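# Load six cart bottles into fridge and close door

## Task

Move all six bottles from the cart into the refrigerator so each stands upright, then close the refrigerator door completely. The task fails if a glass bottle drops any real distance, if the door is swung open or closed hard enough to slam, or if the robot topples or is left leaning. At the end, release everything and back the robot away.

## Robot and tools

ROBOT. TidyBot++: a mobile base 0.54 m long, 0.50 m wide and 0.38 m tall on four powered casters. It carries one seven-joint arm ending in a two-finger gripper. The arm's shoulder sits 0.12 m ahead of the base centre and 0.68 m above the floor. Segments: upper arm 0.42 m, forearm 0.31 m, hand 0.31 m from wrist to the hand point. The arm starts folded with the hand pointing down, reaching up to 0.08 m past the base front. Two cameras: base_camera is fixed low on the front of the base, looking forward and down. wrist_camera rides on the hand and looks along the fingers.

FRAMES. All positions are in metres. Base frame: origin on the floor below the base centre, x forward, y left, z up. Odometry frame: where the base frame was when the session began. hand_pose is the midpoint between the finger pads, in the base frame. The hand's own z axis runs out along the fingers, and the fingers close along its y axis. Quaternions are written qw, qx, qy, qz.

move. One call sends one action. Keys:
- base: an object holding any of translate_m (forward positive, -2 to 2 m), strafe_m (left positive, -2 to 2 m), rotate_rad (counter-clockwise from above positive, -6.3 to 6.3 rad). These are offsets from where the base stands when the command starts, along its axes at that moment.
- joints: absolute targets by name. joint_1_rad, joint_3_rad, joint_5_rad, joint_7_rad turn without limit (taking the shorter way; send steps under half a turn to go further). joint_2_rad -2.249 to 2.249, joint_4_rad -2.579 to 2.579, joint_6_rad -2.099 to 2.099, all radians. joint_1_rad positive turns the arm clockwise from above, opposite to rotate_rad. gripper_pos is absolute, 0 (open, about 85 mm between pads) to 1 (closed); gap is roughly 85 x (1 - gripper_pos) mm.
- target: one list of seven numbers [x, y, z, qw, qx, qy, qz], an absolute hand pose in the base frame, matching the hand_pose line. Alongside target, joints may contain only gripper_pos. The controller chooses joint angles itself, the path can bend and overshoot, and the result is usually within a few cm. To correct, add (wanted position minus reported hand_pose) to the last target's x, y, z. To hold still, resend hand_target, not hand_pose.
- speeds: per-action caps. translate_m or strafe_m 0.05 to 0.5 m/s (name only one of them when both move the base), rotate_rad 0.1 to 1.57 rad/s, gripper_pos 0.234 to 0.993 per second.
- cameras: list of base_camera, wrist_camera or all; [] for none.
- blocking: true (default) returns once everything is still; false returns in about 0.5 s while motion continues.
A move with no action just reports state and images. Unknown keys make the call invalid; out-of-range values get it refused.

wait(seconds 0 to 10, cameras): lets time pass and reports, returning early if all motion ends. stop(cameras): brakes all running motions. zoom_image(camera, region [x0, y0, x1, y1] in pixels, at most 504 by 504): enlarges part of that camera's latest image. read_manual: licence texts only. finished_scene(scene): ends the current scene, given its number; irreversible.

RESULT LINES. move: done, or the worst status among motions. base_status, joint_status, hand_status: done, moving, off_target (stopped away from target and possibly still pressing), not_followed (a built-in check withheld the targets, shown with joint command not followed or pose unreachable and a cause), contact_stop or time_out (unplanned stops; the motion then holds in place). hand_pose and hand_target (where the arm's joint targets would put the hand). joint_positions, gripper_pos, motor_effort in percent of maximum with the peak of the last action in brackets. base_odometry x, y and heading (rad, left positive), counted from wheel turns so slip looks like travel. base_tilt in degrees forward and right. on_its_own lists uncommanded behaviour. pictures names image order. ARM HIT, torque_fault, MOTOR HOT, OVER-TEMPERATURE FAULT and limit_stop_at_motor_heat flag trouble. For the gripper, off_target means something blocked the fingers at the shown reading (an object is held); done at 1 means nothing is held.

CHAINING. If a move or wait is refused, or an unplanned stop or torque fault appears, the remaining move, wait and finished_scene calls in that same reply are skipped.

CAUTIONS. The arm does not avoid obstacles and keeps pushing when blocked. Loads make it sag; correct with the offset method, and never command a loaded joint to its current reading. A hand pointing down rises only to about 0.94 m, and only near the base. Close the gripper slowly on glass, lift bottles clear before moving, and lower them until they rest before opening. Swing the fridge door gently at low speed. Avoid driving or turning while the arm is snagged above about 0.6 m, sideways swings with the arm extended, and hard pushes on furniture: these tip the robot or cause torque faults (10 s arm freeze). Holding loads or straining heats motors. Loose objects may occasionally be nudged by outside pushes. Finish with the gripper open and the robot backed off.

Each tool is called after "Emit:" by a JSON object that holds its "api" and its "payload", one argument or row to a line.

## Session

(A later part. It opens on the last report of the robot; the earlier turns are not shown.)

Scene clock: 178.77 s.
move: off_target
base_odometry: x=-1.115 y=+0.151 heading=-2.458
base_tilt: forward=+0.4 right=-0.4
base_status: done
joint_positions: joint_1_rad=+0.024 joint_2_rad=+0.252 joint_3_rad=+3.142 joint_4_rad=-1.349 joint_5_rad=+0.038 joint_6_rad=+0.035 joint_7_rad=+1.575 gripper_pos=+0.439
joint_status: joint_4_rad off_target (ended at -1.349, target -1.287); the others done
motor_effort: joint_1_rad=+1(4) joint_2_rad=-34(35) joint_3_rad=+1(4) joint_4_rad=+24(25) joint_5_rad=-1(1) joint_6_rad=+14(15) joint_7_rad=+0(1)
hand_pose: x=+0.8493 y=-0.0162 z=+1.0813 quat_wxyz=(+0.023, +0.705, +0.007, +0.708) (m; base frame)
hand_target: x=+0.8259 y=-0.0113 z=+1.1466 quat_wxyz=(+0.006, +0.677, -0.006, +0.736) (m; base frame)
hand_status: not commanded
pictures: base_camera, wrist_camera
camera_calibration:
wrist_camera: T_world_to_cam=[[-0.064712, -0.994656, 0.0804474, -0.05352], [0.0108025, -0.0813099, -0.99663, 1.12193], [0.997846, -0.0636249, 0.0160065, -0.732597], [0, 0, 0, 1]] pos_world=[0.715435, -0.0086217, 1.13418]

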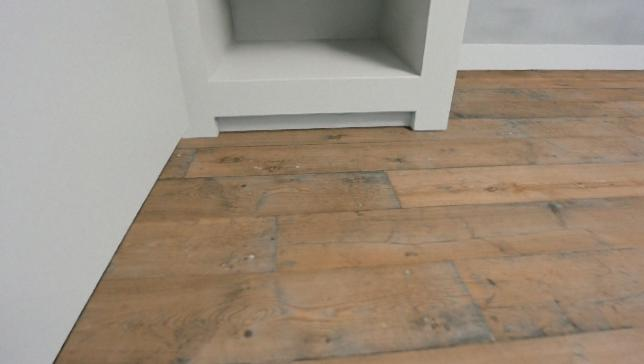

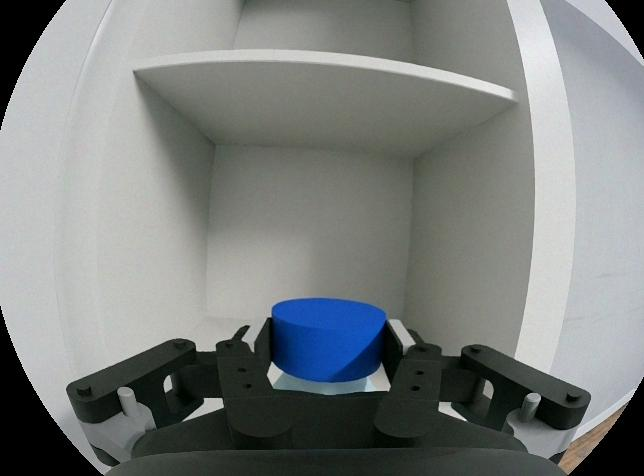

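Emit:
{"api": "move", "payload": {
  "base": {"translate_m": 0.46, "strafe_m": -0.12},
  "speeds": {"translate_m": 0.25}
}}

Scene clock: 184.13 s.
move: done
base_odometry: x=-1.548 y=-0.047 heading=-2.458
base_tilt: forward=+0.4 right=-0.4
base_status: done
joint_positions: joint_1_rad=+0.024 joint_2_rad=+0.252 joint_3_rad=+3.142 joint_4_rad=-1.348 joint_5_rad=+0.038 joint_6_rad=+0.031 joint_7_rad=+1.575 gripper_pos=+0.439
joint_status: not commanded
motor_effort: joint_1_rad=+0(2) joint_2_rad=-34(38) joint_3_rad=+0(2) joint_4_rad=+24(25) joint_5_rad=+0(1) joint_6_rad=+14(14) joint_7_rad=+0(1)
hand_pose: x=+0.8492 y=-0.0161 z=+1.0808 quat_wxyz=(+0.023, +0.706, +0.007, +0.707) (m; base frame)
hand_target: x=+0.8259 y=-0.0113 z=+1.1466 quat_wxyz=(+0.006, +0.677, -0.006, +0.736) (m; base frame)
hand_status: not commanded
pictures: base_camera, wrist_camera
camera_calibration:
wrist_camera: T_world_to_cam=[[-0.0643409, -0.994673, 0.0805399, -0.0537453], [0.00789688, -0.081212, -0.996666, 1.12391], [0.997897, -0.0634904, 0.0130801, -0.72934], [0, 0, 0, 1]] pos_world=[0.715473, -0.00848986, 1.13403]

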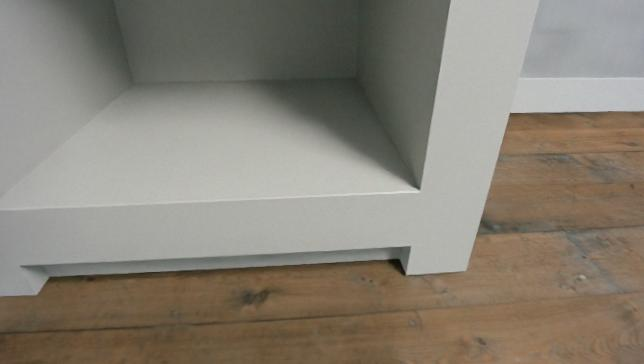

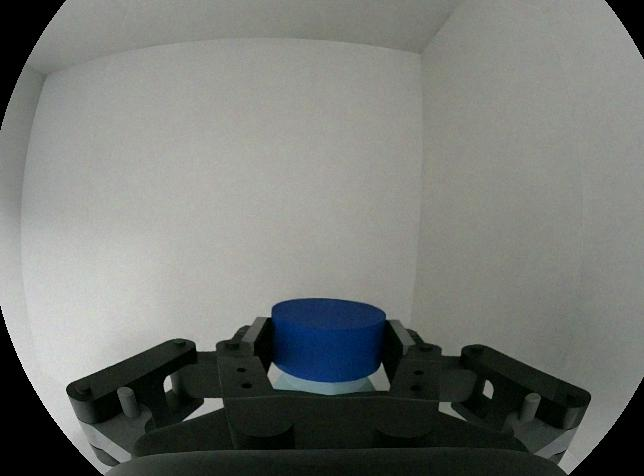

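Emit:
{"api": "move", "payload": {
  "joints": {"joint_4_rad": -1.40, "joint_6_rad": 0.10},
  "cameras": []
}}

Scene clock: 192.10 s.
move: done
base_odometry: x=-1.548 y=-0.047 heading=-2.458
base_tilt: forward=+0.4 right=-0.4
base_status: not commanded
joint_positions: joint_1_rad=+0.024 joint_2_rad=+0.251 joint_3_rad=+3.142 joint_4_rad=-1.417 joint_5_rad=+0.038 joint_6_rad=+0.041 joint_7_rad=+1.575 gripper_pos=+0.439
joint_status: all done
motor_effort: joint_1_rad=+0(1) joint_2_rad=-32(35) joint_3_rad=+1(1) joint_4_rad=+22(26) joint_5_rad=+0(1) joint_6_rad=+12(15) joint_7_rad=+1(1)
hand_pose: x=+0.8471 y=-0.0159 z=+1.0412 quat_wxyz=(+0.022, +0.727, +0.007, +0.687) (m; base frame)
hand_target: x=+0.8272 y=-0.0113 z=+1.1070 quat_wxyz=(+0.006, +0.682, -0.006, +0.732) (m; base frame)
hand_status: not commanded
pictures: none
No camera images: "cameras" was empty.

Emit:
{"api": "move", "payload": {
  "joints": {"joint_4_rad": -1.42, "joint_6_rad": 0.18},
  "cameras": ["wrist_camera"]
}}

Scene clock: 193.93 s.
move: done
base_odometry: x=-1.548 y=-0.047 heading=-2.458
base_tilt: forward=+0.4 right=-0.4
base_status: not commanded
joint_positions: joint_1_rad=+0.024 joint_2_rad=+0.251 joint_3_rad=+3.142 joint_4_rad=-1.439 joint_5_rad=+0.038 joint_6_rad=+0.107 joint_7_rad=+1.575 gripper_pos=+0.439
joint_status: all done
motor_effort: joint_1_rad=+0(1) joint_2_rad=-34(34) joint_3_rad=+1(1) joint_4_rad=+24(24) joint_5_rad=-1(1) joint_6_rad=+14(14) joint_7_rad=+0(1)
hand_pose: x=+0.8469 y=-0.0151 z=+1.0482 quat_wxyz=(+0.022, +0.711, +0.008, +0.703) (m; base frame)
hand_target: x=+0.8251 y=-0.0113 z=+1.1193 quat_wxyz=(+0.006, +0.659, -0.006, +0.752) (m; base frame)
hand_status: not commanded
pictures: wrist_camera
camera_calibration:
wrist_camera: T_world_to_cam=[[-0.0603258, -0.994899, 0.0808499, -0.054046], [-0.00564558, -0.0806561, -0.996726, 1.10309], [0.998163, -0.0605847, -0.000751142, -0.712198], [0, 0, 0, 1]] pos_world=[0.713857, -0.00794752, 1.10332]

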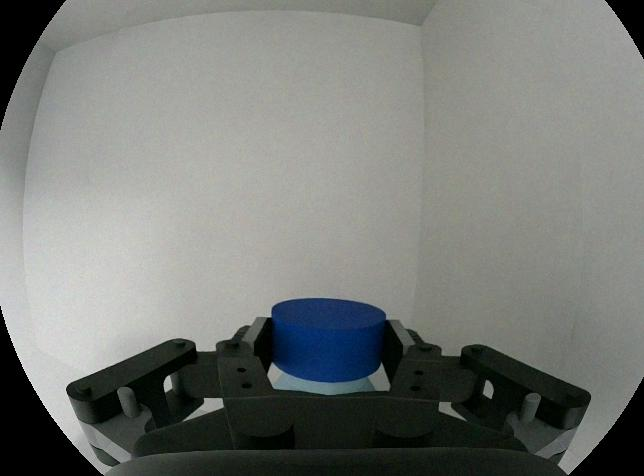

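Emit:
{"api": "move", "payload": {
  "joints": {"joint_4_rad": -1.47, "joint_6_rad": 0.235},
  "cameras": []
}}

Emit:
{"api": "move", "payload": {
  "joints": {"joint_4_rad": -1.49, "joint_6_rad": 0.255},
  "cameras": []
}}

Emit:
{"api": "move", "payload": {
  "joints": {"joint_4_rad": -1.505, "joint_6_rad": 0.27},
  "cameras": ["wrist_camera"]
}}

Scene clock: 196.73 s.
move: done
base_odometry: x=-1.548 y=-0.047 heading=-2.458
base_tilt: forward=+0.4 right=-0.4
base_status: not commanded
joint_positions: joint_1_rad=+0.024 joint_2_rad=+0.251 joint_3_rad=+3.142 joint_4_rad=-1.479 joint_5_rad=+0.038 joint_6_rad=+0.158 joint_7_rad=+1.575 gripper_pos=+0.439
joint_status: all done
motor_effort: joint_1_rad=+0(1) joint_2_rad=-33(34) joint_3_rad=+1(1) joint_4_rad=+23(25) joint_5_rad=-1(1) joint_6_rad=+13(14) joint_7_rad=+1(1)
hand_pose: x=+0.8451 y=-0.0145 z=+1.0388 quat_wxyz=(+0.021, +0.708, +0.008, +0.706) (m; base frame)
hand_target: x=+0.8237 y=-0.0112 z=+1.1052 quat_wxyz=(+0.006, +0.657, -0.006, +0.753) (m; base frame)
hand_status: not commanded
pictures: none
No camera images: "cameras" was empty.

Scene clock: 197.30 s.
move: done
base_odometry: x=-1.548 y=-0.047 heading=-2.458
base_tilt: forward=+0.4 right=-0.4
base_status: not commanded
joint_positions: joint_1_rad=+0.024 joint_2_rad=+0.251 joint_3_rad=+3.142 joint_4_rad=-1.493 joint_5_rad=+0.038 joint_6_rad=+0.183 joint_7_rad=+1.575 gripper_pos=+0.439
joint_status: all done
motor_effort: joint_1_rad=+0(1) joint_2_rad=-32(33) joint_3_rad=+0(1) joint_4_rad=+22(24) joint_5_rad=-1(1) joint_6_rad=+13(13) joint_7_rad=+0(1)
hand_pose: x=+0.8444 y=-0.0142 z=+1.0383 quat_wxyz=(+0.021, +0.704, +0.009, +0.710) (m; base frame)
hand_target: x=+0.8230 y=-0.0112 z=+1.0989 quat_wxyz=(+0.006, +0.657, -0.006, +0.753) (m; base frame)
hand_status: not commanded
pictures: none
No camera images: "cameras" was empty.

Scene clock: 197.83 s.
move: done
base_odometry: x=-1.548 y=-0.047 heading=-2.458
base_tilt: forward=+0.4 right=-0.4
base_status: not commanded
joint_positions: joint_1_rad=+0.024 joint_2_rad=+0.251 joint_3_rad=+3.142 joint_4_rad=-1.503 joint_5_rad=+0.038 joint_6_rad=+0.203 joint_7_rad=+1.575 gripper_pos=+0.439
joint_status: all done
motor_effort: joint_1_rad=-1(1) joint_2_rad=-31(32) joint_3_rad=+0(1) joint_4_rad=+21(24) joint_5_rad=-1(1) joint_6_rad=+12(13) joint_7_rad=+0(1)
hand_pose: x=+0.8438 y=-0.0139 z=+1.0382 quat_wxyz=(+0.021, +0.700, +0.009, +0.714) (m; base frame)
hand_target: x=+0.8224 y=-0.0112 z=+1.0943 quat_wxyz=(+0.006, +0.657, -0.006, +0.753) (m; base frame)
hand_status: not commanded
pictures: wrist_camera
camera_calibration:
wrist_camera: T_world_to_cam=[[-0.0592591, -0.995097, 0.0791873, -0.0514106], [0.0260157, -0.0808393, -0.996388, 1.06612], [0.997904, -0.0569849, 0.0306786, -0.74143], [0, 0, 0, 1]] pos_world=[0.709093, -0.00722458, 1.08908]

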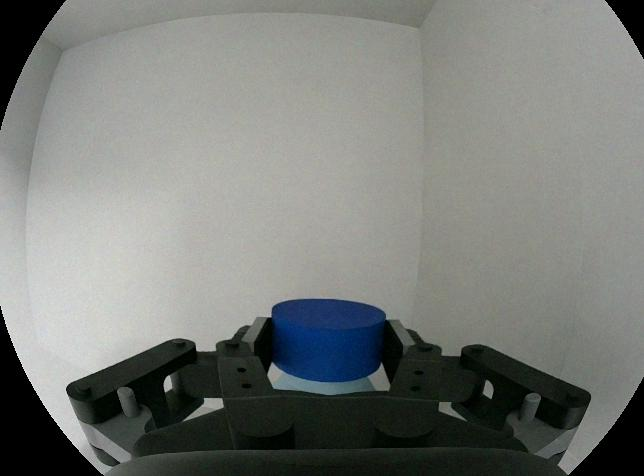

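Emit:
{"api": "move", "payload": {
  "joints": {"joint_4_rad": -1.505, "joint_6_rad": 0.20},
  "cameras": []
}}

Scene clock: 200.80 s.
move: done
base_odometry: x=-1.548 y=-0.047 heading=-2.458
base_tilt: forward=+0.3 right=-0.4
base_status: not commanded
joint_positions: joint_1_rad=+0.024 joint_2_rad=+0.244 joint_3_rad=+3.142 joint_4_rad=-1.505 joint_5_rad=+0.038 joint_6_rad=+0.189 joint_7_rad=+1.575 gripper_pos=+0.439
joint_status: all done
motor_effort: joint_1_rad=+0(1) joint_2_rad=-29(32) joint_3_rad=+1(1) joint_4_rad=+20(24) joint_5_rad=+0(1) joint_6_rad=+10(14) joint_7_rad=+1(1)
hand_pose: x=+0.8410 y=-0.0140 z=+1.0380 quat_wxyz=(+0.021, +0.703, +0.009, +0.711) (m; base frame)
hand_target: x=+0.8246 y=-0.0112 z=+1.0726 quat_wxyz=(+0.006, +0.683, -0.006, +0.730) (m; base frame)
hand_status: not commanded
pictures: none
No camera images: "cameras" was empty.

Emit:
{"api": "move", "payload": {
  "joints": {"joint_4_rad": -1.51, "joint_6_rad": 0.165},
  "cameras": []
}}

Scene clock: 203.23 s.
move: done
base_odometry: x=-1.548 y=-0.047 heading=-2.458
base_tilt: forward=+0.4 right=-0.4
base_status: not commanded
joint_positions: joint_1_rad=+0.024 joint_2_rad=+0.240 joint_3_rad=+3.142 joint_4_rad=-1.506 joint_5_rad=+0.038 joint_6_rad=+0.182 joint_7_rad=+1.575 gripper_pos=+0.439
joint_status: all done
motor_effort: joint_1_rad=+0(1) joint_2_rad=-30(31) joint_3_rad=+0(1) joint_4_rad=+20(22) joint_5_rad=+0(1) joint_6_rad=+11(12) joint_7_rad=+0(1)
hand_pose: x=+0.8396 y=-0.0141 z=+1.0381 quat_wxyz=(+0.021, +0.704, +0.009, +0.709) (m; base frame)
hand_target: x=+0.8250 y=-0.0112 z=+1.0586 quat_wxyz=(+0.006, +0.698, -0.007, +0.716) (m; base frame)
hand_status: not commanded
pictures: none
No camera images: "cameras" was empty.

Emit:
{"api": "move", "payload": {
  "joints": {"gripper_pos": 0.2},
  "speeds": {"gripper_pos": 0.234}
}}

Scene clock: 206.33 s.
move: done
base_odometry: x=-1.548 y=-0.047 heading=-2.458
base_tilt: forward=+0.3 right=-0.4
base_status: not commanded
joint_positions: joint_1_rad=+0.024 joint_2_rad=+0.237 joint_3_rad=+3.142 joint_4_rad=-1.506 joint_5_rad=+0.038 joint_6_rad=+0.182 joint_7_rad=+1.575 gripper_pos=+0.200
joint_status: all done
motor_effort: joint_1_rad=+1(1) joint_2_rad=-27(29) joint_3_rad=+1(1) joint_4_rad=+19(21) joint_5_rad=+0(1) joint_6_rad=+9(10) joint_7_rad=+0(2)
hand_pose: x=+0.8387 y=-0.0140 z=+1.0398 quat_wxyz=(+0.021, +0.704, +0.008, +0.710) (m; base frame)
hand_target: x=+0.8250 y=-0.0112 z=+1.0586 quat_wxyz=(+0.006, +0.698, -0.007, +0.716) (m; base frame)
hand_status: not commanded
pictures: base_camera, wrist_camera
camera_calibration:
wrist_camera: T_world_to_cam=[[-0.0592379, -0.99506, 0.0796605, -0.052463], [0.0161321, -0.0807445, -0.996604, 1.07633], [0.998114, -0.0577516, 0.0208356, -0.726333], [0, 0, 0, 1]] pos_world=[0.704492, -0.00724298, 1.09199]

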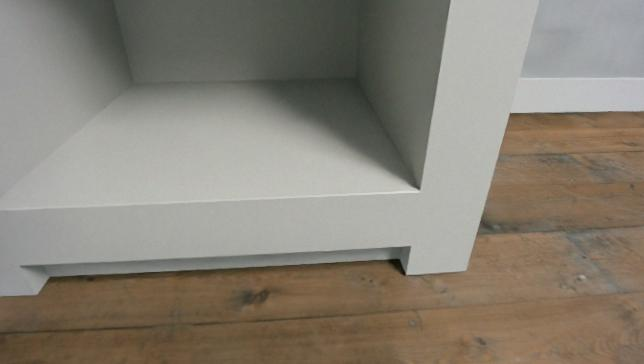

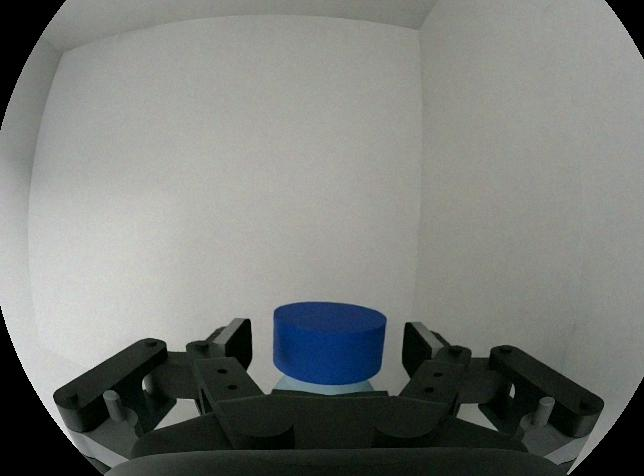

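Emit:
{"api": "move", "payload": {
  "base": {"translate_m": -0.44},
  "cameras": ["wrist_camera"]
}}

Emit:
{"api": "move", "payload": {
  "base": {"translate_m": -0.24, "strafe_m": 0.235, "rotate_rad": -2.415},
  "joints": {"joint_1_rad": -0.01}
}}

Scene clock: 217.87 s.
move: done
base_odometry: x=-1.207 y=+0.231 heading=-2.458
base_tilt: forward=+0.4 right=-0.4
base_status: done
joint_positions: joint_1_rad=+0.024 joint_2_rad=+0.214 joint_3_rad=+3.142 joint_4_rad=-1.506 joint_5_rad=+0.038 joint_6_rad=+0.182 joint_7_rad=+1.575 gripper_pos=+0.200
joint_status: not commanded
motor_effort: joint_1_rad=+1(1) joint_2_rad=-26(31) joint_3_rad=+0(2) joint_4_rad=+18(20) joint_5_rad=+0(1) joint_6_rad=+9(10) joint_7_rad=+0(1)
hand_pose: x=+0.8301 y=-0.0137 z=+1.0565 quat_wxyz=(+0.021, +0.695, +0.009, +0.718) (m; base frame)
hand_target: x=+0.8250 y=-0.0112 z=+1.0586 quat_wxyz=(+0.006, +0.698, -0.007, +0.716) (m; base frame)
hand_status: not commanded
pictures: wrist_camera
camera_calibration:
wrist_camera: T_world_to_cam=[[-0.0608531, -0.995031, 0.0788055, -0.0516878], [0.0393926, -0.0812844, -0.995912, 1.07309], [0.997369, -0.0575, 0.0441433, -0.742136], [0, 0, 0, 1]] pos_world=[0.694766, -0.00687822, 1.10554]

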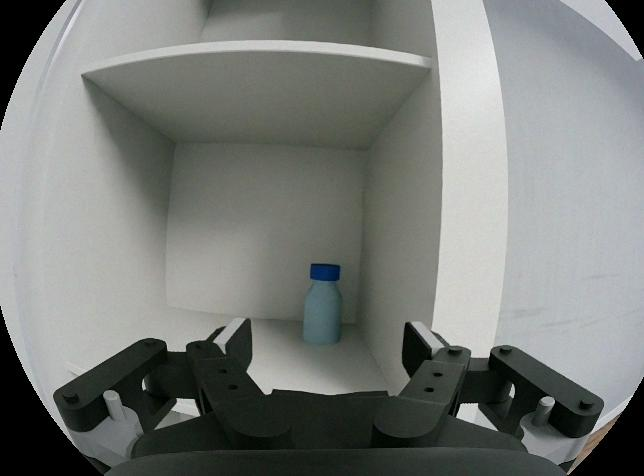

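Scene clock: 221.13 s.
move: done
base_odometry: x=-0.872 y=+0.201 heading=+1.410
base_tilt: forward=+0.4 right=-0.4
base_status: done
joint_positions: joint_1_rad=-0.001 joint_2_rad=+0.214 joint_3_rad=+3.146 joint_4_rad=-1.506 joint_5_rad=+0.038 joint_6_rad=+0.182 joint_7_rad=+1.575 gripper_pos=+0.200
joint_status: all done
motor_effort: joint_1_rad=+0(4) joint_2_rad=-27(30) joint_3_rad=+1(3) joint_4_rad=+19(20) joint_5_rad=-1(1) joint_6_rad=+9(9) joint_7_rad=+1(1)
hand_pose: x=+0.8303 y=+0.0016 z=+1.0565 quat_wxyz=(+0.014, +0.695, +0.016, +0.719) (m; base frame)
hand_target: x=+0.8250 y=+0.0100 z=+1.0586 quat_wxyz=(-0.005, +0.698, +0.004, +0.716) (m; base frame)
hand_status: not commanded
pictures: base_camera, wrist_camera
camera_calibration:
wrist_camera: T_world_to_cam=[[-0.0398743, -0.996027, 0.0796253, -0.0547408], [0.041096, -0.081256, -0.995846, 1.07283], [0.998359, -0.0364364, 0.0441727, -0.742318], [0, 0, 0, 1]] pos_world=[0.694828, 0.00560335, 1.10552]

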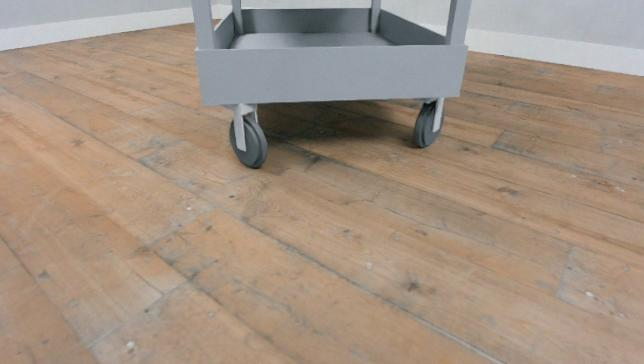

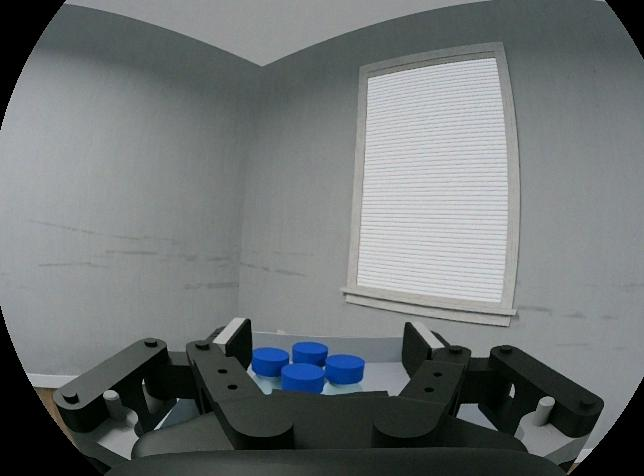

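Emit:
{"api": "move", "payload": {
  "base": {"translate_m": 0.13, "strafe_m": 0.018},
  "joints": {"joint_2_rad": 0.36, "joint_4_rad": -1.716, "joint_6_rad": 0.525, "gripper_pos": 0.27}
}}

Scene clock: 231.10 s.
move: done
base_odometry: x=-0.869 y=+0.332 heading=+1.410
base_tilt: forward=+0.4 right=-0.4
base_status: done
joint_positions: joint_1_rad=-0.001 joint_2_rad=+0.375 joint_3_rad=+3.146 joint_4_rad=-1.706 joint_5_rad=+0.038 joint_6_rad=+0.472 joint_7_rad=+1.575 gripper_pos=+0.271
joint_status: all done
motor_effort: joint_1_rad=+0(2) joint_2_rad=-30(36) joint_3_rad=+0(2) joint_4_rad=+17(20) joint_5_rad=-1(1) joint_6_rad=+9(11) joint_7_rad=+0(1)
hand_pose: x=+0.8583 y=+0.0050 z=+0.9078 quat_wxyz=(+0.008, +0.720, +0.019, +0.693) (m; base frame)
hand_target: x=+0.8534 y=+0.0102 z=+0.9296 quat_wxyz=(-0.005, +0.700, +0.004, +0.714) (m; base frame)
hand_status: not commanded
pictures: base_camera, wrist_camera
camera_calibration:
wrist_camera: T_world_to_cam=[[-0.0236112, -0.996612, 0.0787829, -0.0516126], [-0.0294125, -0.0780783, -0.996513, 0.985078], [0.999288, -0.0258461, -0.0274693, -0.699418], [0, 0, 0, 1]] pos_world=[0.726675, 0.00739825, 0.966497]

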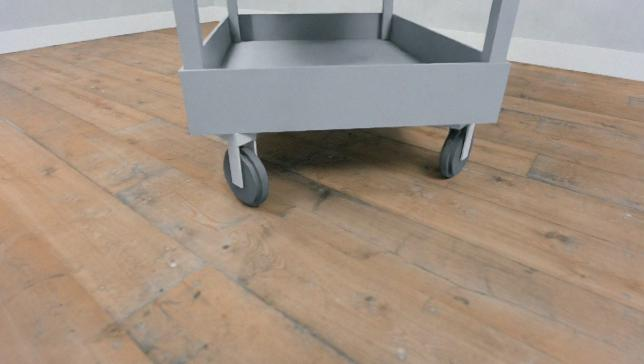

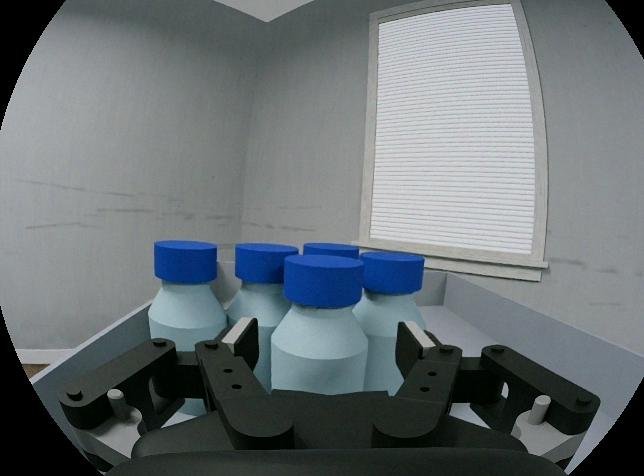

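Emit:
{"api": "move", "payload": {
  "base": {"translate_m": 0.062, "strafe_m": 0.003},
  "speeds": {"translate_m": 0.15},
  "joints": {"joint_4_rad": -1.67}
}}

Scene clock: 235.47 s.
move: done
base_odometry: x=-0.862 y=+0.394 heading=+1.410
base_tilt: forward=+0.4 right=-0.4
base_status: done
joint_positions: joint_1_rad=-0.001 joint_2_rad=+0.374 joint_3_rad=+3.146 joint_4_rad=-1.688 joint_5_rad=+0.038 joint_6_rad=+0.476 joint_7_rad=+1.575 gripper_pos=+0.271
joint_status: all done
motor_effort: joint_1_rad=+0(2) joint_2_rad=-30(32) joint_3_rad=+1(2) joint_4_rad=+17(19) joint_5_rad=-1(1) joint_6_rad=+9(10) joint_7_rad=+0(1)
hand_pose: x=+0.8613 y=+0.0051 z=+0.9199 quat_wxyz=(+0.009, +0.713, +0.019, +0.701) (m; base frame)
hand_target: x=+0.8595 y=+0.0102 z=+0.9567 quat_wxyz=(-0.005, +0.683, +0.004, +0.730) (m; base frame)
hand_status: not commanded
pictures: base_camera, wrist_camera
camera_calibration:
wrist_camera: T_world_to_cam=[[-0.0251959, -0.996617, 0.0782306, -0.0505645], [-0.00718123, -0.078073, -0.996922, 0.978368], [0.999657, -0.0256801, -0.00518982, -0.722853], [0, 0, 0, 1]] pos_world=[0.728357, 0.0074277, 0.975561]

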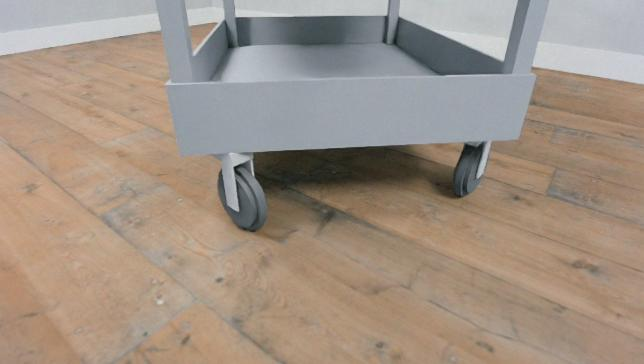

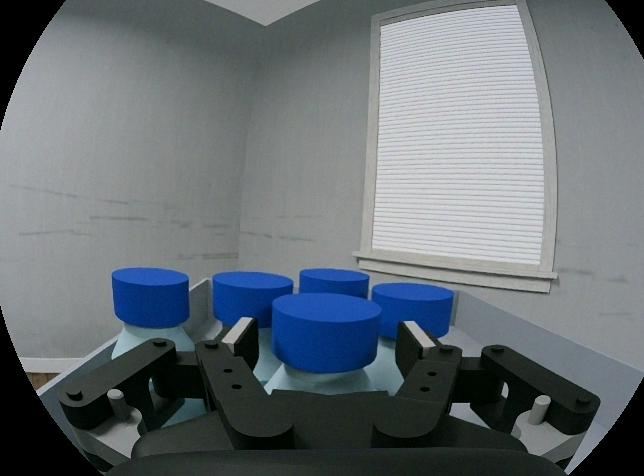

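Emit:
{"api": "move", "payload": {
  "joints": {"gripper_pos": 0.6},
  "speeds": {"gripper_pos": 0.234},
  "cameras": ["wrist_camera"]
}}

Emit:
{"api": "move", "payload": {
  "joints": {"joint_2_rad": 0.2, "joint_4_rad": -1.45, "joint_6_rad": 0.25},
  "cameras": ["wrist_camera"]
}}

Scene clock: 243.20 s.
move: done
base_odometry: x=-0.862 y=+0.394 heading=+1.410
base_tilt: forward=+0.4 right=-0.4
base_status: not commanded
joint_positions: joint_1_rad=-0.001 joint_2_rad=+0.374 joint_3_rad=+3.145 joint_4_rad=-1.688 joint_5_rad=+0.038 joint_6_rad=+0.478 joint_7_rad=+1.575 gripper_pos=+0.597
joint_status: all done
motor_effort: joint_1_rad=+0(2) joint_2_rad=-28(30) joint_3_rad=+0(2) joint_4_rad=+17(19) joint_5_rad=+0(1) joint_6_rad=+8(9) joint_7_rad=+0(1)
hand_pose: x=+0.8613 y=+0.0056 z=+0.9206 quat_wxyz=(+0.008, +0.712, +0.019, +0.702) (m; base frame)
hand_target: x=+0.8595 y=+0.0102 z=+0.9567 quat_wxyz=(-0.005, +0.683, +0.004, +0.730) (m; base frame)
hand_status: not commanded
pictures: wrist_camera
camera_calibration:
wrist_camera: T_world_to_cam=[[-0.0244958, -0.99666, 0.0778965, -0.0503514], [-0.00468585, -0.0778046, -0.996958, 0.977054], [0.999689, -0.0247863, -0.00276431, -0.7251], [0, 0, 0, 1]] pos_world=[0.728219, 0.00786345, 0.975999]

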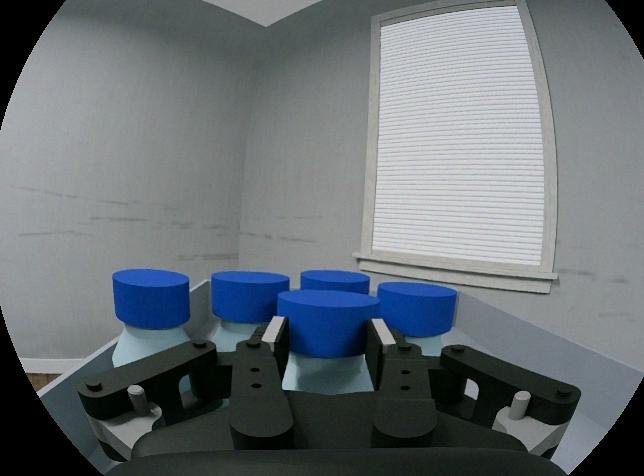

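Scene clock: 244.77 s.
move: done
base_odometry: x=-0.862 y=+0.394 heading=+1.410
base_tilt: forward=+0.3 right=-0.4
base_status: not commanded
joint_positions: joint_1_rad=-0.001 joint_2_rad=+0.209 joint_3_rad=+3.145 joint_4_rad=-1.466 joint_5_rad=+0.038 joint_6_rad=+0.308 joint_7_rad=+1.575 gripper_pos=+0.597
joint_status: all done
motor_effort: joint_1_rad=+0(1) joint_2_rad=-26(34) joint_3_rad=+1(1) joint_4_rad=+18(21) joint_5_rad=-1(1) joint_6_rad=+9(11) joint_7_rad=+0(1)
hand_pose: x=+0.8240 y=+0.0037 z=+1.1234 quat_wxyz=(+0.013, +0.632, +0.017, +0.775) (m; base frame)
hand_target: x=+0.8226 y=+0.0099 z=+1.1222 quat_wxyz=(-0.005, +0.644, +0.004, +0.765) (m; base frame)
hand_status: not commanded
pictures: wrist_camera
camera_calibration:
wrist_camera: T_world_to_cam=[[-0.0469885, -0.996304, 0.0719051, -0.043693], [0.209497, -0.0802129, -0.974514, 0.977179], [0.97668, -0.030727, 0.212492, -0.910135], [0, 0, 0, 1]] pos_world=[0.682141, 0.00688517, 1.14881]

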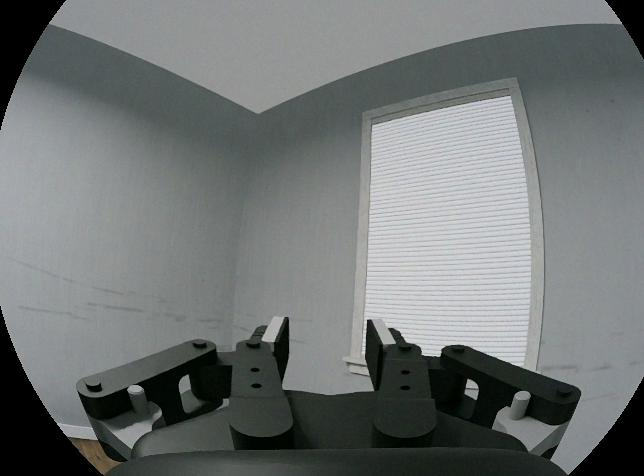

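Emit:
{"api": "move", "payload": {
  "joints": {"joint_6_rad": -0.25, "joint_2_rad": 0.12, "gripper_pos": 0.2},
  "base": {"translate_m": -0.1},
  "cameras": ["wrist_camera"]
}}

Scene clock: 249.30 s.
move: done
base_odometry: x=-0.878 y=+0.295 heading=+1.410
base_tilt: forward=+0.4 right=-0.4
base_status: done
joint_positions: joint_1_rad=-0.002 joint_2_rad=+0.136 joint_3_rad=+3.145 joint_4_rad=-1.465 joint_5_rad=+0.038 joint_6_rad=-0.191 joint_7_rad=+1.575 gripper_pos=+0.200
joint_status: all done
motor_effort: joint_1_rad=+0(2) joint_2_rad=-24(30) joint_3_rad=+1(2) joint_4_rad=+19(20) joint_5_rad=-1(1) joint_6_rad=+9(11) joint_7_rad=+0(1)
hand_pose: x=+0.7940 y=-0.0018 z=+1.0212 quat_wxyz=(+0.016, +0.781, +0.013, +0.625) (m; base frame)
hand_target: x=+0.7853 y=+0.0096 z=+1.0230 quat_wxyz=(-0.004, +0.789, +0.005, +0.614) (m; base frame)
hand_status: not commanded
pictures: wrist_camera
camera_calibration:
wrist_camera: T_world_to_cam=[[-0.0311808, -0.995553, 0.0888933, -0.0731718], [-0.211156, -0.0803682, -0.974143, 1.21709], [0.976955, -0.0491449, -0.207711, -0.430389], [0, 0, 0, 1]] pos_world=[0.675184, 0.00381724, 1.10272]

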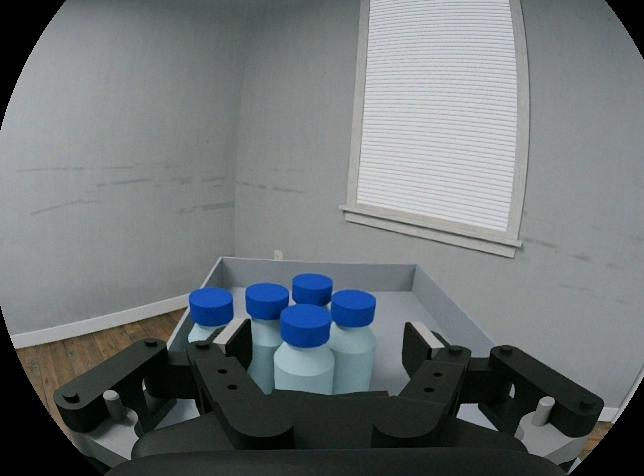

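Emit:
{"api": "move", "payload": {
  "joints": {"joint_2_rad": 0.355, "joint_4_rad": -1.697, "joint_6_rad": 0.53, "gripper_pos": 0.25},
  "base": {"translate_m": 0.06, "strafe_m": 0.005},
  "cameras": ["wrist_camera"]
}}

Scene clock: 254.60 s.
move: done
base_odometry: x=-0.874 y=+0.355 heading=+1.410
base_tilt: forward=+0.3 right=-0.4
base_status: done
joint_positions: joint_1_rad=-0.002 joint_2_rad=+0.360 joint_3_rad=+3.145 joint_4_rad=-1.689 joint_5_rad=+0.038 joint_6_rad=+0.475 joint_7_rad=+1.575 gripper_pos=+0.251
joint_status: all done
motor_effort: joint_1_rad=+0(1) joint_2_rad=-30(34) joint_3_rad=+1(2) joint_4_rad=+17(20) joint_5_rad=+0(1) joint_6_rad=+9(10) joint_7_rad=+0(1)
hand_pose: x=+0.8575 y=+0.0061 z=+0.9303 quat_wxyz=(+0.008, +0.708, +0.020, +0.706) (m; base frame)
hand_target: x=+0.8547 y=+0.0102 z=+0.9460 quat_wxyz=(-0.005, +0.690, +0.004, +0.724) (m; base frame)
hand_status: not commanded
pictures: wrist_camera
camera_calibration:
wrist_camera: T_world_to_cam=[[-0.0247565, -0.996682, 0.0775437, -0.0501842], [0.00641689, -0.0777243, -0.996954, 0.977195], [0.999673, -0.0241835, 0.00831978, -0.731599], [0, 0, 0, 1]] pos_world=[0.723847, 0.00824142, 0.984197]

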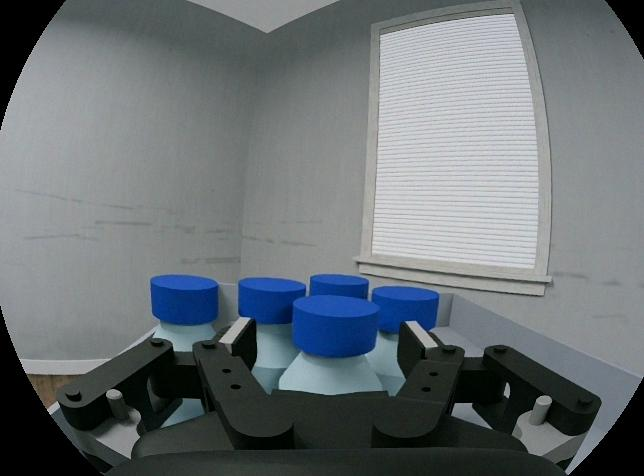

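Emit:
{"api": "move", "payload": {
  "joints": {"joint_4_rad": -1.717},
  "base": {"translate_m": 0.043, "strafe_m": -0.004},
  "speeds": {"translate_m": 0.15},
  "cameras": ["wrist_camera"]
}}

Scene clock: 258.50 s.
move: done
base_odometry: x=-0.863 y=+0.397 heading=+1.410
base_tilt: forward=+0.4 right=-0.4
base_status: done
joint_positions: joint_1_rad=-0.002 joint_2_rad=+0.362 joint_3_rad=+3.145 joint_4_rad=-1.705 joint_5_rad=+0.038 joint_6_rad=+0.480 joint_7_rad=+1.575 gripper_pos=+0.251
joint_status: all done
motor_effort: joint_1_rad=+0(1) joint_2_rad=-29(32) joint_3_rad=+1(1) joint_4_rad=+17(19) joint_5_rad=-1(2) joint_6_rad=+9(9) joint_7_rad=+0(1)
hand_pose: x=+0.8557 y=+0.0062 z=+0.9205 quat_wxyz=(+0.008, +0.713, +0.020, +0.701) (m; base frame)
hand_target: x=+0.8520 y=+0.0102 z=+0.9343 quat_wxyz=(-0.005, +0.697, +0.004, +0.717) (m; base frame)
hand_status: not commanded
pictures: wrist_camera
camera_calibration:
wrist_camera: T_world_to_cam=[[-0.0235449, -0.996694, 0.0777613, -0.0506568], [-0.00695246, -0.0776178, -0.996959, 0.978907], [0.999699, -0.024014, -0.00510197, -0.717345], [0, 0, 0, 1]] pos_world=[0.722742, 0.00826496, 0.976209]

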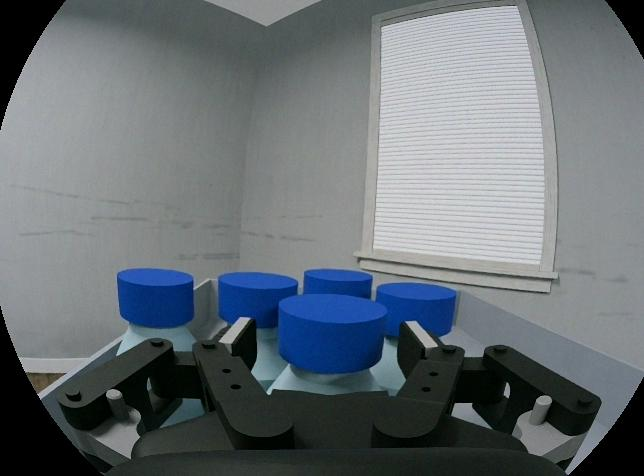

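Emit:
{"api": "move", "payload": {
  "cameras": ["wrist_camera"]
}}

Scene clock: 268.43 s.
base_odometry: x=-0.863 y=+0.397 heading=+1.410
base_tilt: forward=+0.4 right=-0.5
base_status: done
joint_positions: joint_1_rad=-0.002 joint_2_rad=+0.362 joint_3_rad=+3.145 joint_4_rad=-1.705 joint_5_rad=+0.038 joint_6_rad=+0.480 joint_7_rad=+1.575 gripper_pos=+0.251
joint_status: all done
motor_effort: joint_1_rad=+0(1) joint_2_rad=-29(32) joint_3_rad=+0(1) joint_4_rad=+17(19) joint_5_rad=-1(2) joint_6_rad=+9(9) joint_7_rad=+0(1)
hand_pose: x=+0.8557 y=+0.0062 z=+0.9205 quat_wxyz=(+0.008, +0.713, +0.020, +0.701) (m; base frame)
hand_target: x=+0.8520 y=+0.0102 z=+0.9343 quat_wxyz=(-0.005, +0.697, +0.004, +0.717) (m; base frame)
hand_status: not commanded
pictures: wrist_camera
camera_calibration:
wrist_camera: T_world_to_cam=[[-0.0235427, -0.996694, 0.0777621, -0.0506576], [-0.00698176, -0.0776178, -0.996959, 0.97891], [0.999698, -0.024014, -0.00513134, -0.717325], [0, 0, 0, 1]] pos_world=[0.722751, 0.00826497, 0.976191]

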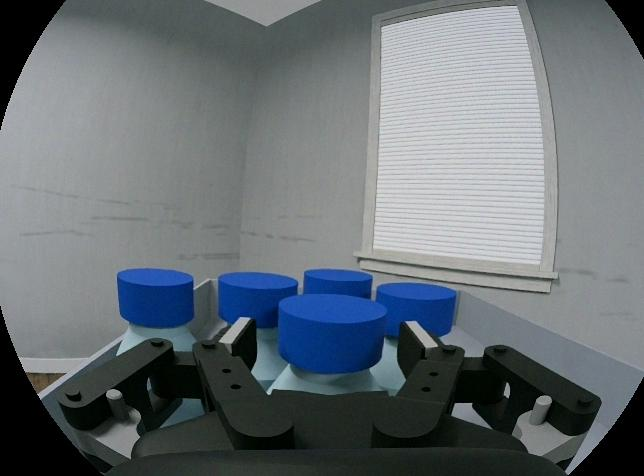

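Emit:
{"api": "move", "payload": {
  "base": {"translate_m": 0.014, "strafe_m": -0.001},
  "speeds": {"translate_m": 0.05},
  "cameras": ["wrist_camera"]
}}

Scene clock: 271.53 s.
move: done
base_odometry: x=-0.860 y=+0.411 heading=+1.410
base_tilt: forward=+0.4 right=-0.4
base_status: done
joint_positions: joint_1_rad=-0.002 joint_2_rad=+0.362 joint_3_rad=+3.145 joint_4_rad=-1.705 joint_5_rad=+0.038 joint_6_rad=+0.481 joint_7_rad=+1.575 gripper_pos=+0.251
joint_status: not commanded
motor_effort: joint_1_rad=+0(2) joint_2_rad=-29(32) joint_3_rad=+0(2) joint_4_rad=+17(18) joint_5_rad=-1(1) joint_6_rad=+9(9) joint_7_rad=+0(1)
hand_pose: x=+0.8557 y=+0.0062 z=+0.9206 quat_wxyz=(+0.008, +0.712, +0.020, +0.701) (m; base frame)
hand_target: x=+0.8520 y=+0.0102 z=+0.9343 quat_wxyz=(-0.005, +0.697, +0.004, +0.717) (m; base frame)
hand_status: not commanded
pictures: wrist_camera
camera_calibration:
wrist_camera: T_world_to_cam=[[-0.0235584, -0.996695, 0.0777474, -0.0506354], [-0.00661685, -0.0776118, -0.996962, 0.978714], [0.999701, -0.0240012, -0.00476657, -0.717664], [0, 0, 0, 1]] pos_world=[0.722732, 0.00826693, 0.976256]

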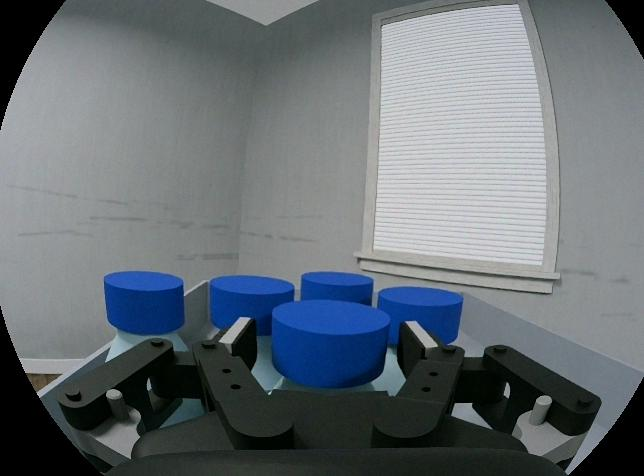

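Emit:
{"api": "move", "payload": {
  "joints": {"gripper_pos": 0.6},
  "speeds": {"gripper_pos": 0.234},
  "cameras": ["wrist_camera"]
}}

Scene clock: 275.63 s.
move: off_target
base_odometry: x=-0.860 y=+0.411 heading=+1.410
base_tilt: forward=+0.4 right=-0.4
base_status: not commanded
joint_positions: joint_1_rad=-0.002 joint_2_rad=+0.362 joint_3_rad=+3.145 joint_4_rad=-1.705 joint_5_rad=+0.038 joint_6_rad=+0.482 joint_7_rad=+1.575 gripper_pos=+0.427
joint_status: gripper_pos off_target (ended at +0.427, target +0.600)
motor_effort: joint_1_rad=+0(1) joint_2_rad=-29(30) joint_3_rad=+1(1) joint_4_rad=+17(18) joint_5_rad=-1(1) joint_6_rad=+9(9) joint_7_rad=+1(1)
hand_pose: x=+0.8557 y=+0.0062 z=+0.9209 quat_wxyz=(+0.008, +0.712, +0.020, +0.702) (m; base frame)
hand_target: x=+0.8520 y=+0.0102 z=+0.9343 quat_wxyz=(-0.005, +0.697, +0.004, +0.717) (m; base frame)
hand_status: not commanded
pictures: wrist_camera
camera_calibration:
wrist_camera: T_world_to_cam=[[-0.0235443, -0.996698, 0.0777056, -0.0505794], [-0.00557839, -0.0775949, -0.996969, 0.978158], [0.999707, -0.0239064, -0.00373305, -0.718624], [0, 0, 0, 1]] pos_world=[0.722679, 0.00830794, 0.976441]

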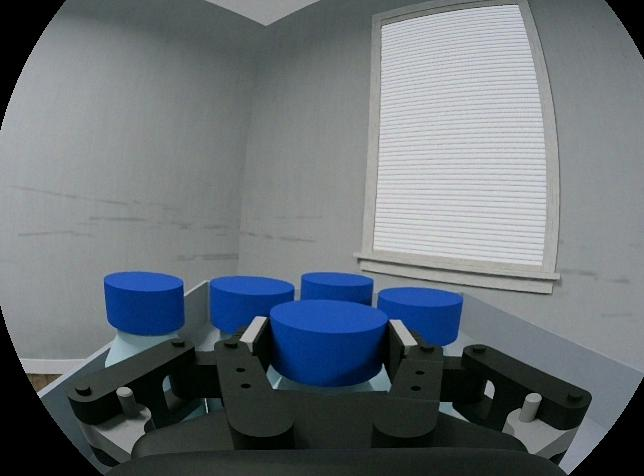

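Emit:
{"api": "move", "payload": {
  "joints": {"joint_2_rad": 0.20, "joint_4_rad": -1.40, "joint_6_rad": 0.22},
  "cameras": ["wrist_camera"]
}}

Emit:
{"api": "move", "payload": {
  "base": {"translate_m": -0.3},
  "speeds": {"translate_m": 0.3},
  "cameras": ["wrist_camera"]
}}

Scene clock: 279.40 s.
move: done
base_odometry: x=-0.860 y=+0.411 heading=+1.410
base_tilt: forward=+0.4 right=-0.4
base_status: not commanded
joint_positions: joint_1_rad=-0.002 joint_2_rad=+0.239 joint_3_rad=+3.145 joint_4_rad=-1.437 joint_5_rad=+0.038 joint_6_rad=+0.261 joint_7_rad=+1.575 gripper_pos=+0.427
joint_status: all done
motor_effort: joint_1_rad=+0(1) joint_2_rad=-31(38) joint_3_rad=+1(1) joint_4_rad=+21(24) joint_5_rad=+0(1) joint_6_rad=+12(15) joint_7_rad=+0(1)
hand_pose: x=+0.8389 y=+0.0038 z=+1.1055 quat_wxyz=(+0.013, +0.650, +0.017, +0.760) (m; base frame)
hand_target: x=+0.8224 y=+0.0099 z=+1.1440 quat_wxyz=(-0.005, +0.637, +0.004, +0.771) (m; base frame)
hand_status: not commanded
pictures: wrist_camera
camera_calibration:
wrist_camera: T_world_to_cam=[[-0.0444779, -0.996248, 0.0742347, -0.0463663], [0.162496, -0.0805333, -0.983417, 1.00588], [0.985706, -0.0316775, 0.165468, -0.876421], [0, 0, 0, 1]] pos_world=[0.698381, 0.00705125, 1.13766]

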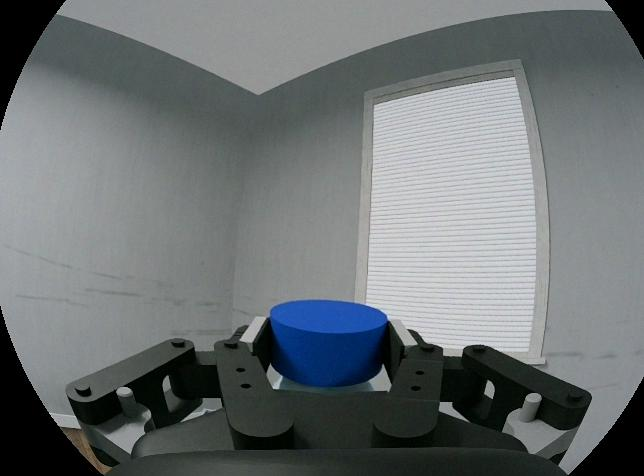

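Scene clock: 281.40 s.
move: done
base_odometry: x=-0.908 y=+0.115 heading=+1.410
base_tilt: forward=+0.4 right=-0.4
base_status: done
joint_positions: joint_1_rad=-0.002 joint_2_rad=+0.237 joint_3_rad=+3.145 joint_4_rad=-1.437 joint_5_rad=+0.038 joint_6_rad=+0.258 joint_7_rad=+1.575 gripper_pos=+0.427
joint_status: not commanded
motor_effort: joint_1_rad=+0(1) joint_2_rad=-31(36) joint_3_rad=+1(2) joint_4_rad=+22(23) joint_5_rad=+0(2) joint_6_rad=+12(13) joint_7_rad=+0(1)
hand_pose: x=+0.8382 y=+0.0043 z=+1.1060 quat_wxyz=(+0.013, +0.650, +0.017, +0.759) (m; base frame)
hand_target: x=+0.8224 y=+0.0099 z=+1.1440 quat_wxyz=(-0.005, +0.637, +0.004, +0.771) (m; base frame)
hand_status: not commanded
pictures: wrist_camera
camera_calibration:
wrist_camera: T_world_to_cam=[[-0.0436495, -0.996288, 0.0741982, -0.0465328], [0.161624, -0.0803326, -0.983577, 1.00743], [0.985887, -0.0309405, 0.16453, -0.874932], [0, 0, 0, 1]] pos_world=[0.697729, 0.00749832, 1.13829]

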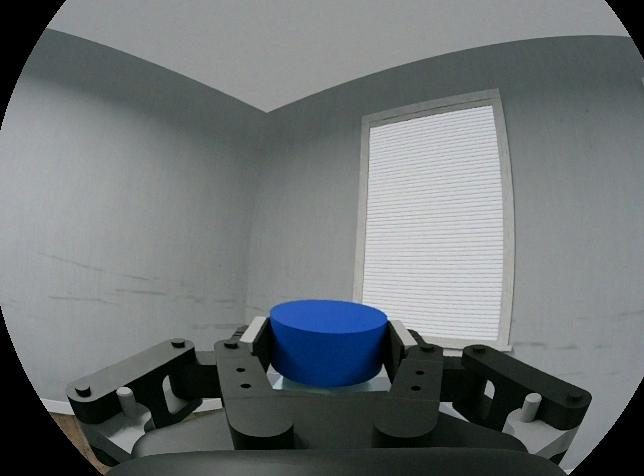

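Emit:
{"api": "move", "payload": {
  "base": {"translate_m": 0.039, "strafe_m": 0.192, "rotate_rad": 2.415},
  "speeds": {"rotate_rad": 0.8},
  "joints": {"joint_2_rad": 0.20, "joint_4_rad": -1.287, "joint_6_rad": 0.0}
}}

Scene clock: 296.37 s.
move: done
base_odometry: x=-1.091 y=+0.184 heading=-2.458
base_tilt: forward=+0.4 right=-0.4
base_status: done
joint_positions: joint_1_rad=-0.016 joint_2_rad=+0.237 joint_3_rad=+3.134 joint_4_rad=-1.336 joint_5_rad=+0.038 joint_6_rad=+0.042 joint_7_rad=+1.575 gripper_pos=+0.427
joint_status: all done
motor_effort: joint_1_rad=+0(6) joint_2_rad=-31(34) joint_3_rad=+0(4) joint_4_rad=+22(23) joint_5_rad=+0(1) joint_6_rad=+12(13) joint_7_rad=+1(1)
hand_pose: x=+0.8430 y=+0.0182 z=+1.1022 quat_wxyz=(+0.006, +0.693, +0.023, +0.721) (m; base frame)
hand_target: x=+0.8260 y=+0.0099 z=+1.1466 quat_wxyz=(-0.005, +0.677, +0.004, +0.736) (m; base frame)
hand_status: not commanded
pictures: base_camera, wrist_camera
camera_calibration:
wrist_camera: T_world_to_cam=[[-0.0190886, -0.996839, 0.0771174, -0.0561223], [0.0491337, -0.0779735, -0.995744, 1.11222], [0.99861, -0.0152183, 0.0504668, -0.763972], [0, 0, 0, 1]] pos_world=[0.707191, 0.0191526, 1.15037]

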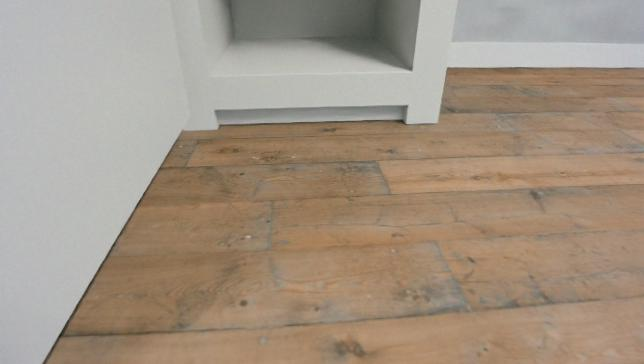

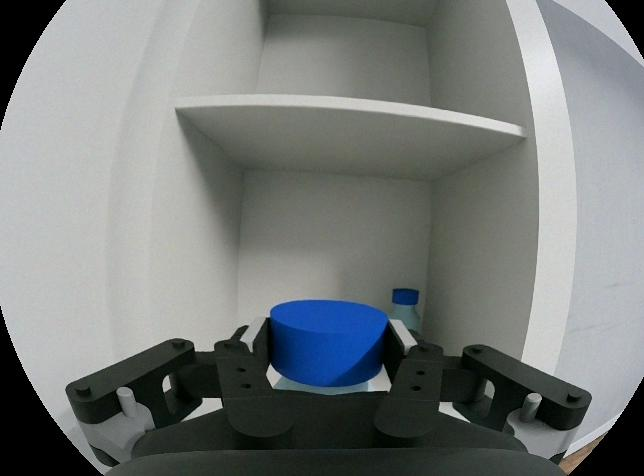

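Emit:
{"api": "move", "payload": {
  "base": {"translate_m": 0.32, "strafe_m": -0.006},
  "speeds": {"translate_m": 0.3}
}}

Scene clock: 302.50 s.
move: time_out
base_odometry: x=-1.341 y=-0.013 heading=-2.463
base_tilt: forward=+0.3 right=-0.4
base_status: translate_m time_out (by the wheels' count: +0.318 of +0.320); strafe_m time_out (by the wheels' count: -0.005 of -0.006)
joint_positions: joint_1_rad=+0.038 joint_2_rad=+0.231 joint_3_rad=+3.182 joint_4_rad=-1.328 joint_5_rad=+0.038 joint_6_rad=+0.022 joint_7_rad=+1.575 gripper_pos=+0.427
joint_status: not commanded
motor_effort: joint_1_rad=-7(13) joint_2_rad=-28(41) joint_3_rad=-6(9) joint_4_rad=+23(26) joint_5_rad=-2(3) joint_6_rad=+12(16) joint_7_rad=+0(2)
hand_pose: x=+0.8394 y=-0.0498 z=+1.1058 quat_wxyz=(+0.046, +0.695, -0.008, +0.718) (m; base frame)
hand_target: x=+0.8260 y=+0.0099 z=+1.1466 quat_wxyz=(-0.005, +0.677, +0.004, +0.736) (m; base frame)
hand_status: not commanded
pictures: base_camera, wrist_camera
camera_calibration:
wrist_camera: T_world_to_cam=[[-0.119095, -0.988962, 0.0881544, -0.0521694], [0.0350013, -0.0929129, -0.995059, 1.1211], [0.992266, -0.115421, 0.0456805, -0.755892], [0, 0, 0, 1]] pos_world=[0.704593, -0.0346744, 1.15469]

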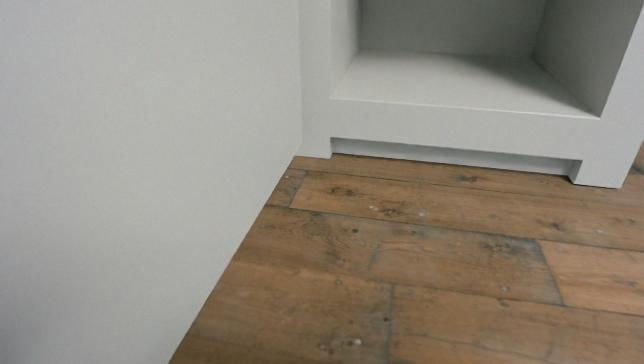

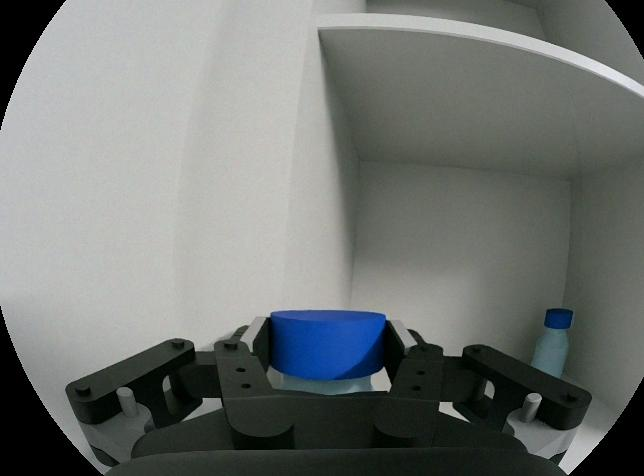

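Emit:
{"api": "move", "payload": {
  "base": {"translate_m": -0.12, "strafe_m": -0.03},
  "speeds": {"translate_m": 0.1}
}}

Scene clock: 314.17 s.
move: done
base_odometry: x=-1.267 y=+0.085 heading=-2.463
base_tilt: forward=+0.4 right=-0.3
base_status: done
joint_positions: joint_1_rad=+0.005 joint_2_rad=+0.231 joint_3_rad=+3.150 joint_4_rad=-1.327 joint_5_rad=+0.037 joint_6_rad=+0.022 joint_7_rad=+1.575 gripper_pos=+0.427
joint_status: not commanded
motor_effort: joint_1_rad=+0(8) joint_2_rad=-31(33) joint_3_rad=+1(6) joint_4_rad=+22(23) joint_5_rad=+0(2) joint_6_rad=+11(13) joint_7_rad=+0(1)
hand_pose: x=+0.8407 y=-0.0069 z=+1.1063 quat_wxyz=(+0.020, +0.695, +0.011, +0.719) (m; base frame)
hand_target: x=+0.8260 y=+0.0099 z=+1.1466 quat_wxyz=(-0.005, +0.677, +0.004, +0.736) (m; base frame)
hand_status: not commanded
pictures: base_camera, wrist_camera
camera_calibration:
wrist_camera: T_world_to_cam=[[-0.055774, -0.995231, 0.0800236, -0.0538316], [0.0415254, -0.0823912, -0.995735, 1.12085], [0.99758, -0.0522131, 0.0459226, -0.756542], [0, 0, 0, 1]] pos_world=[0.705165, -0.000727935, 1.15512]

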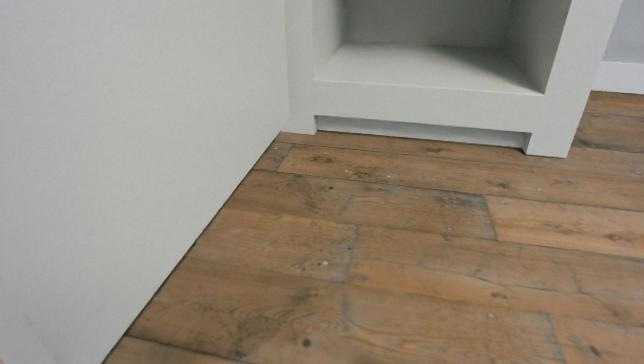

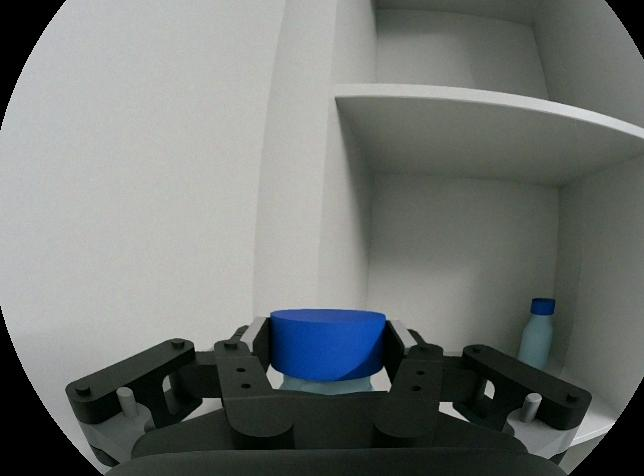

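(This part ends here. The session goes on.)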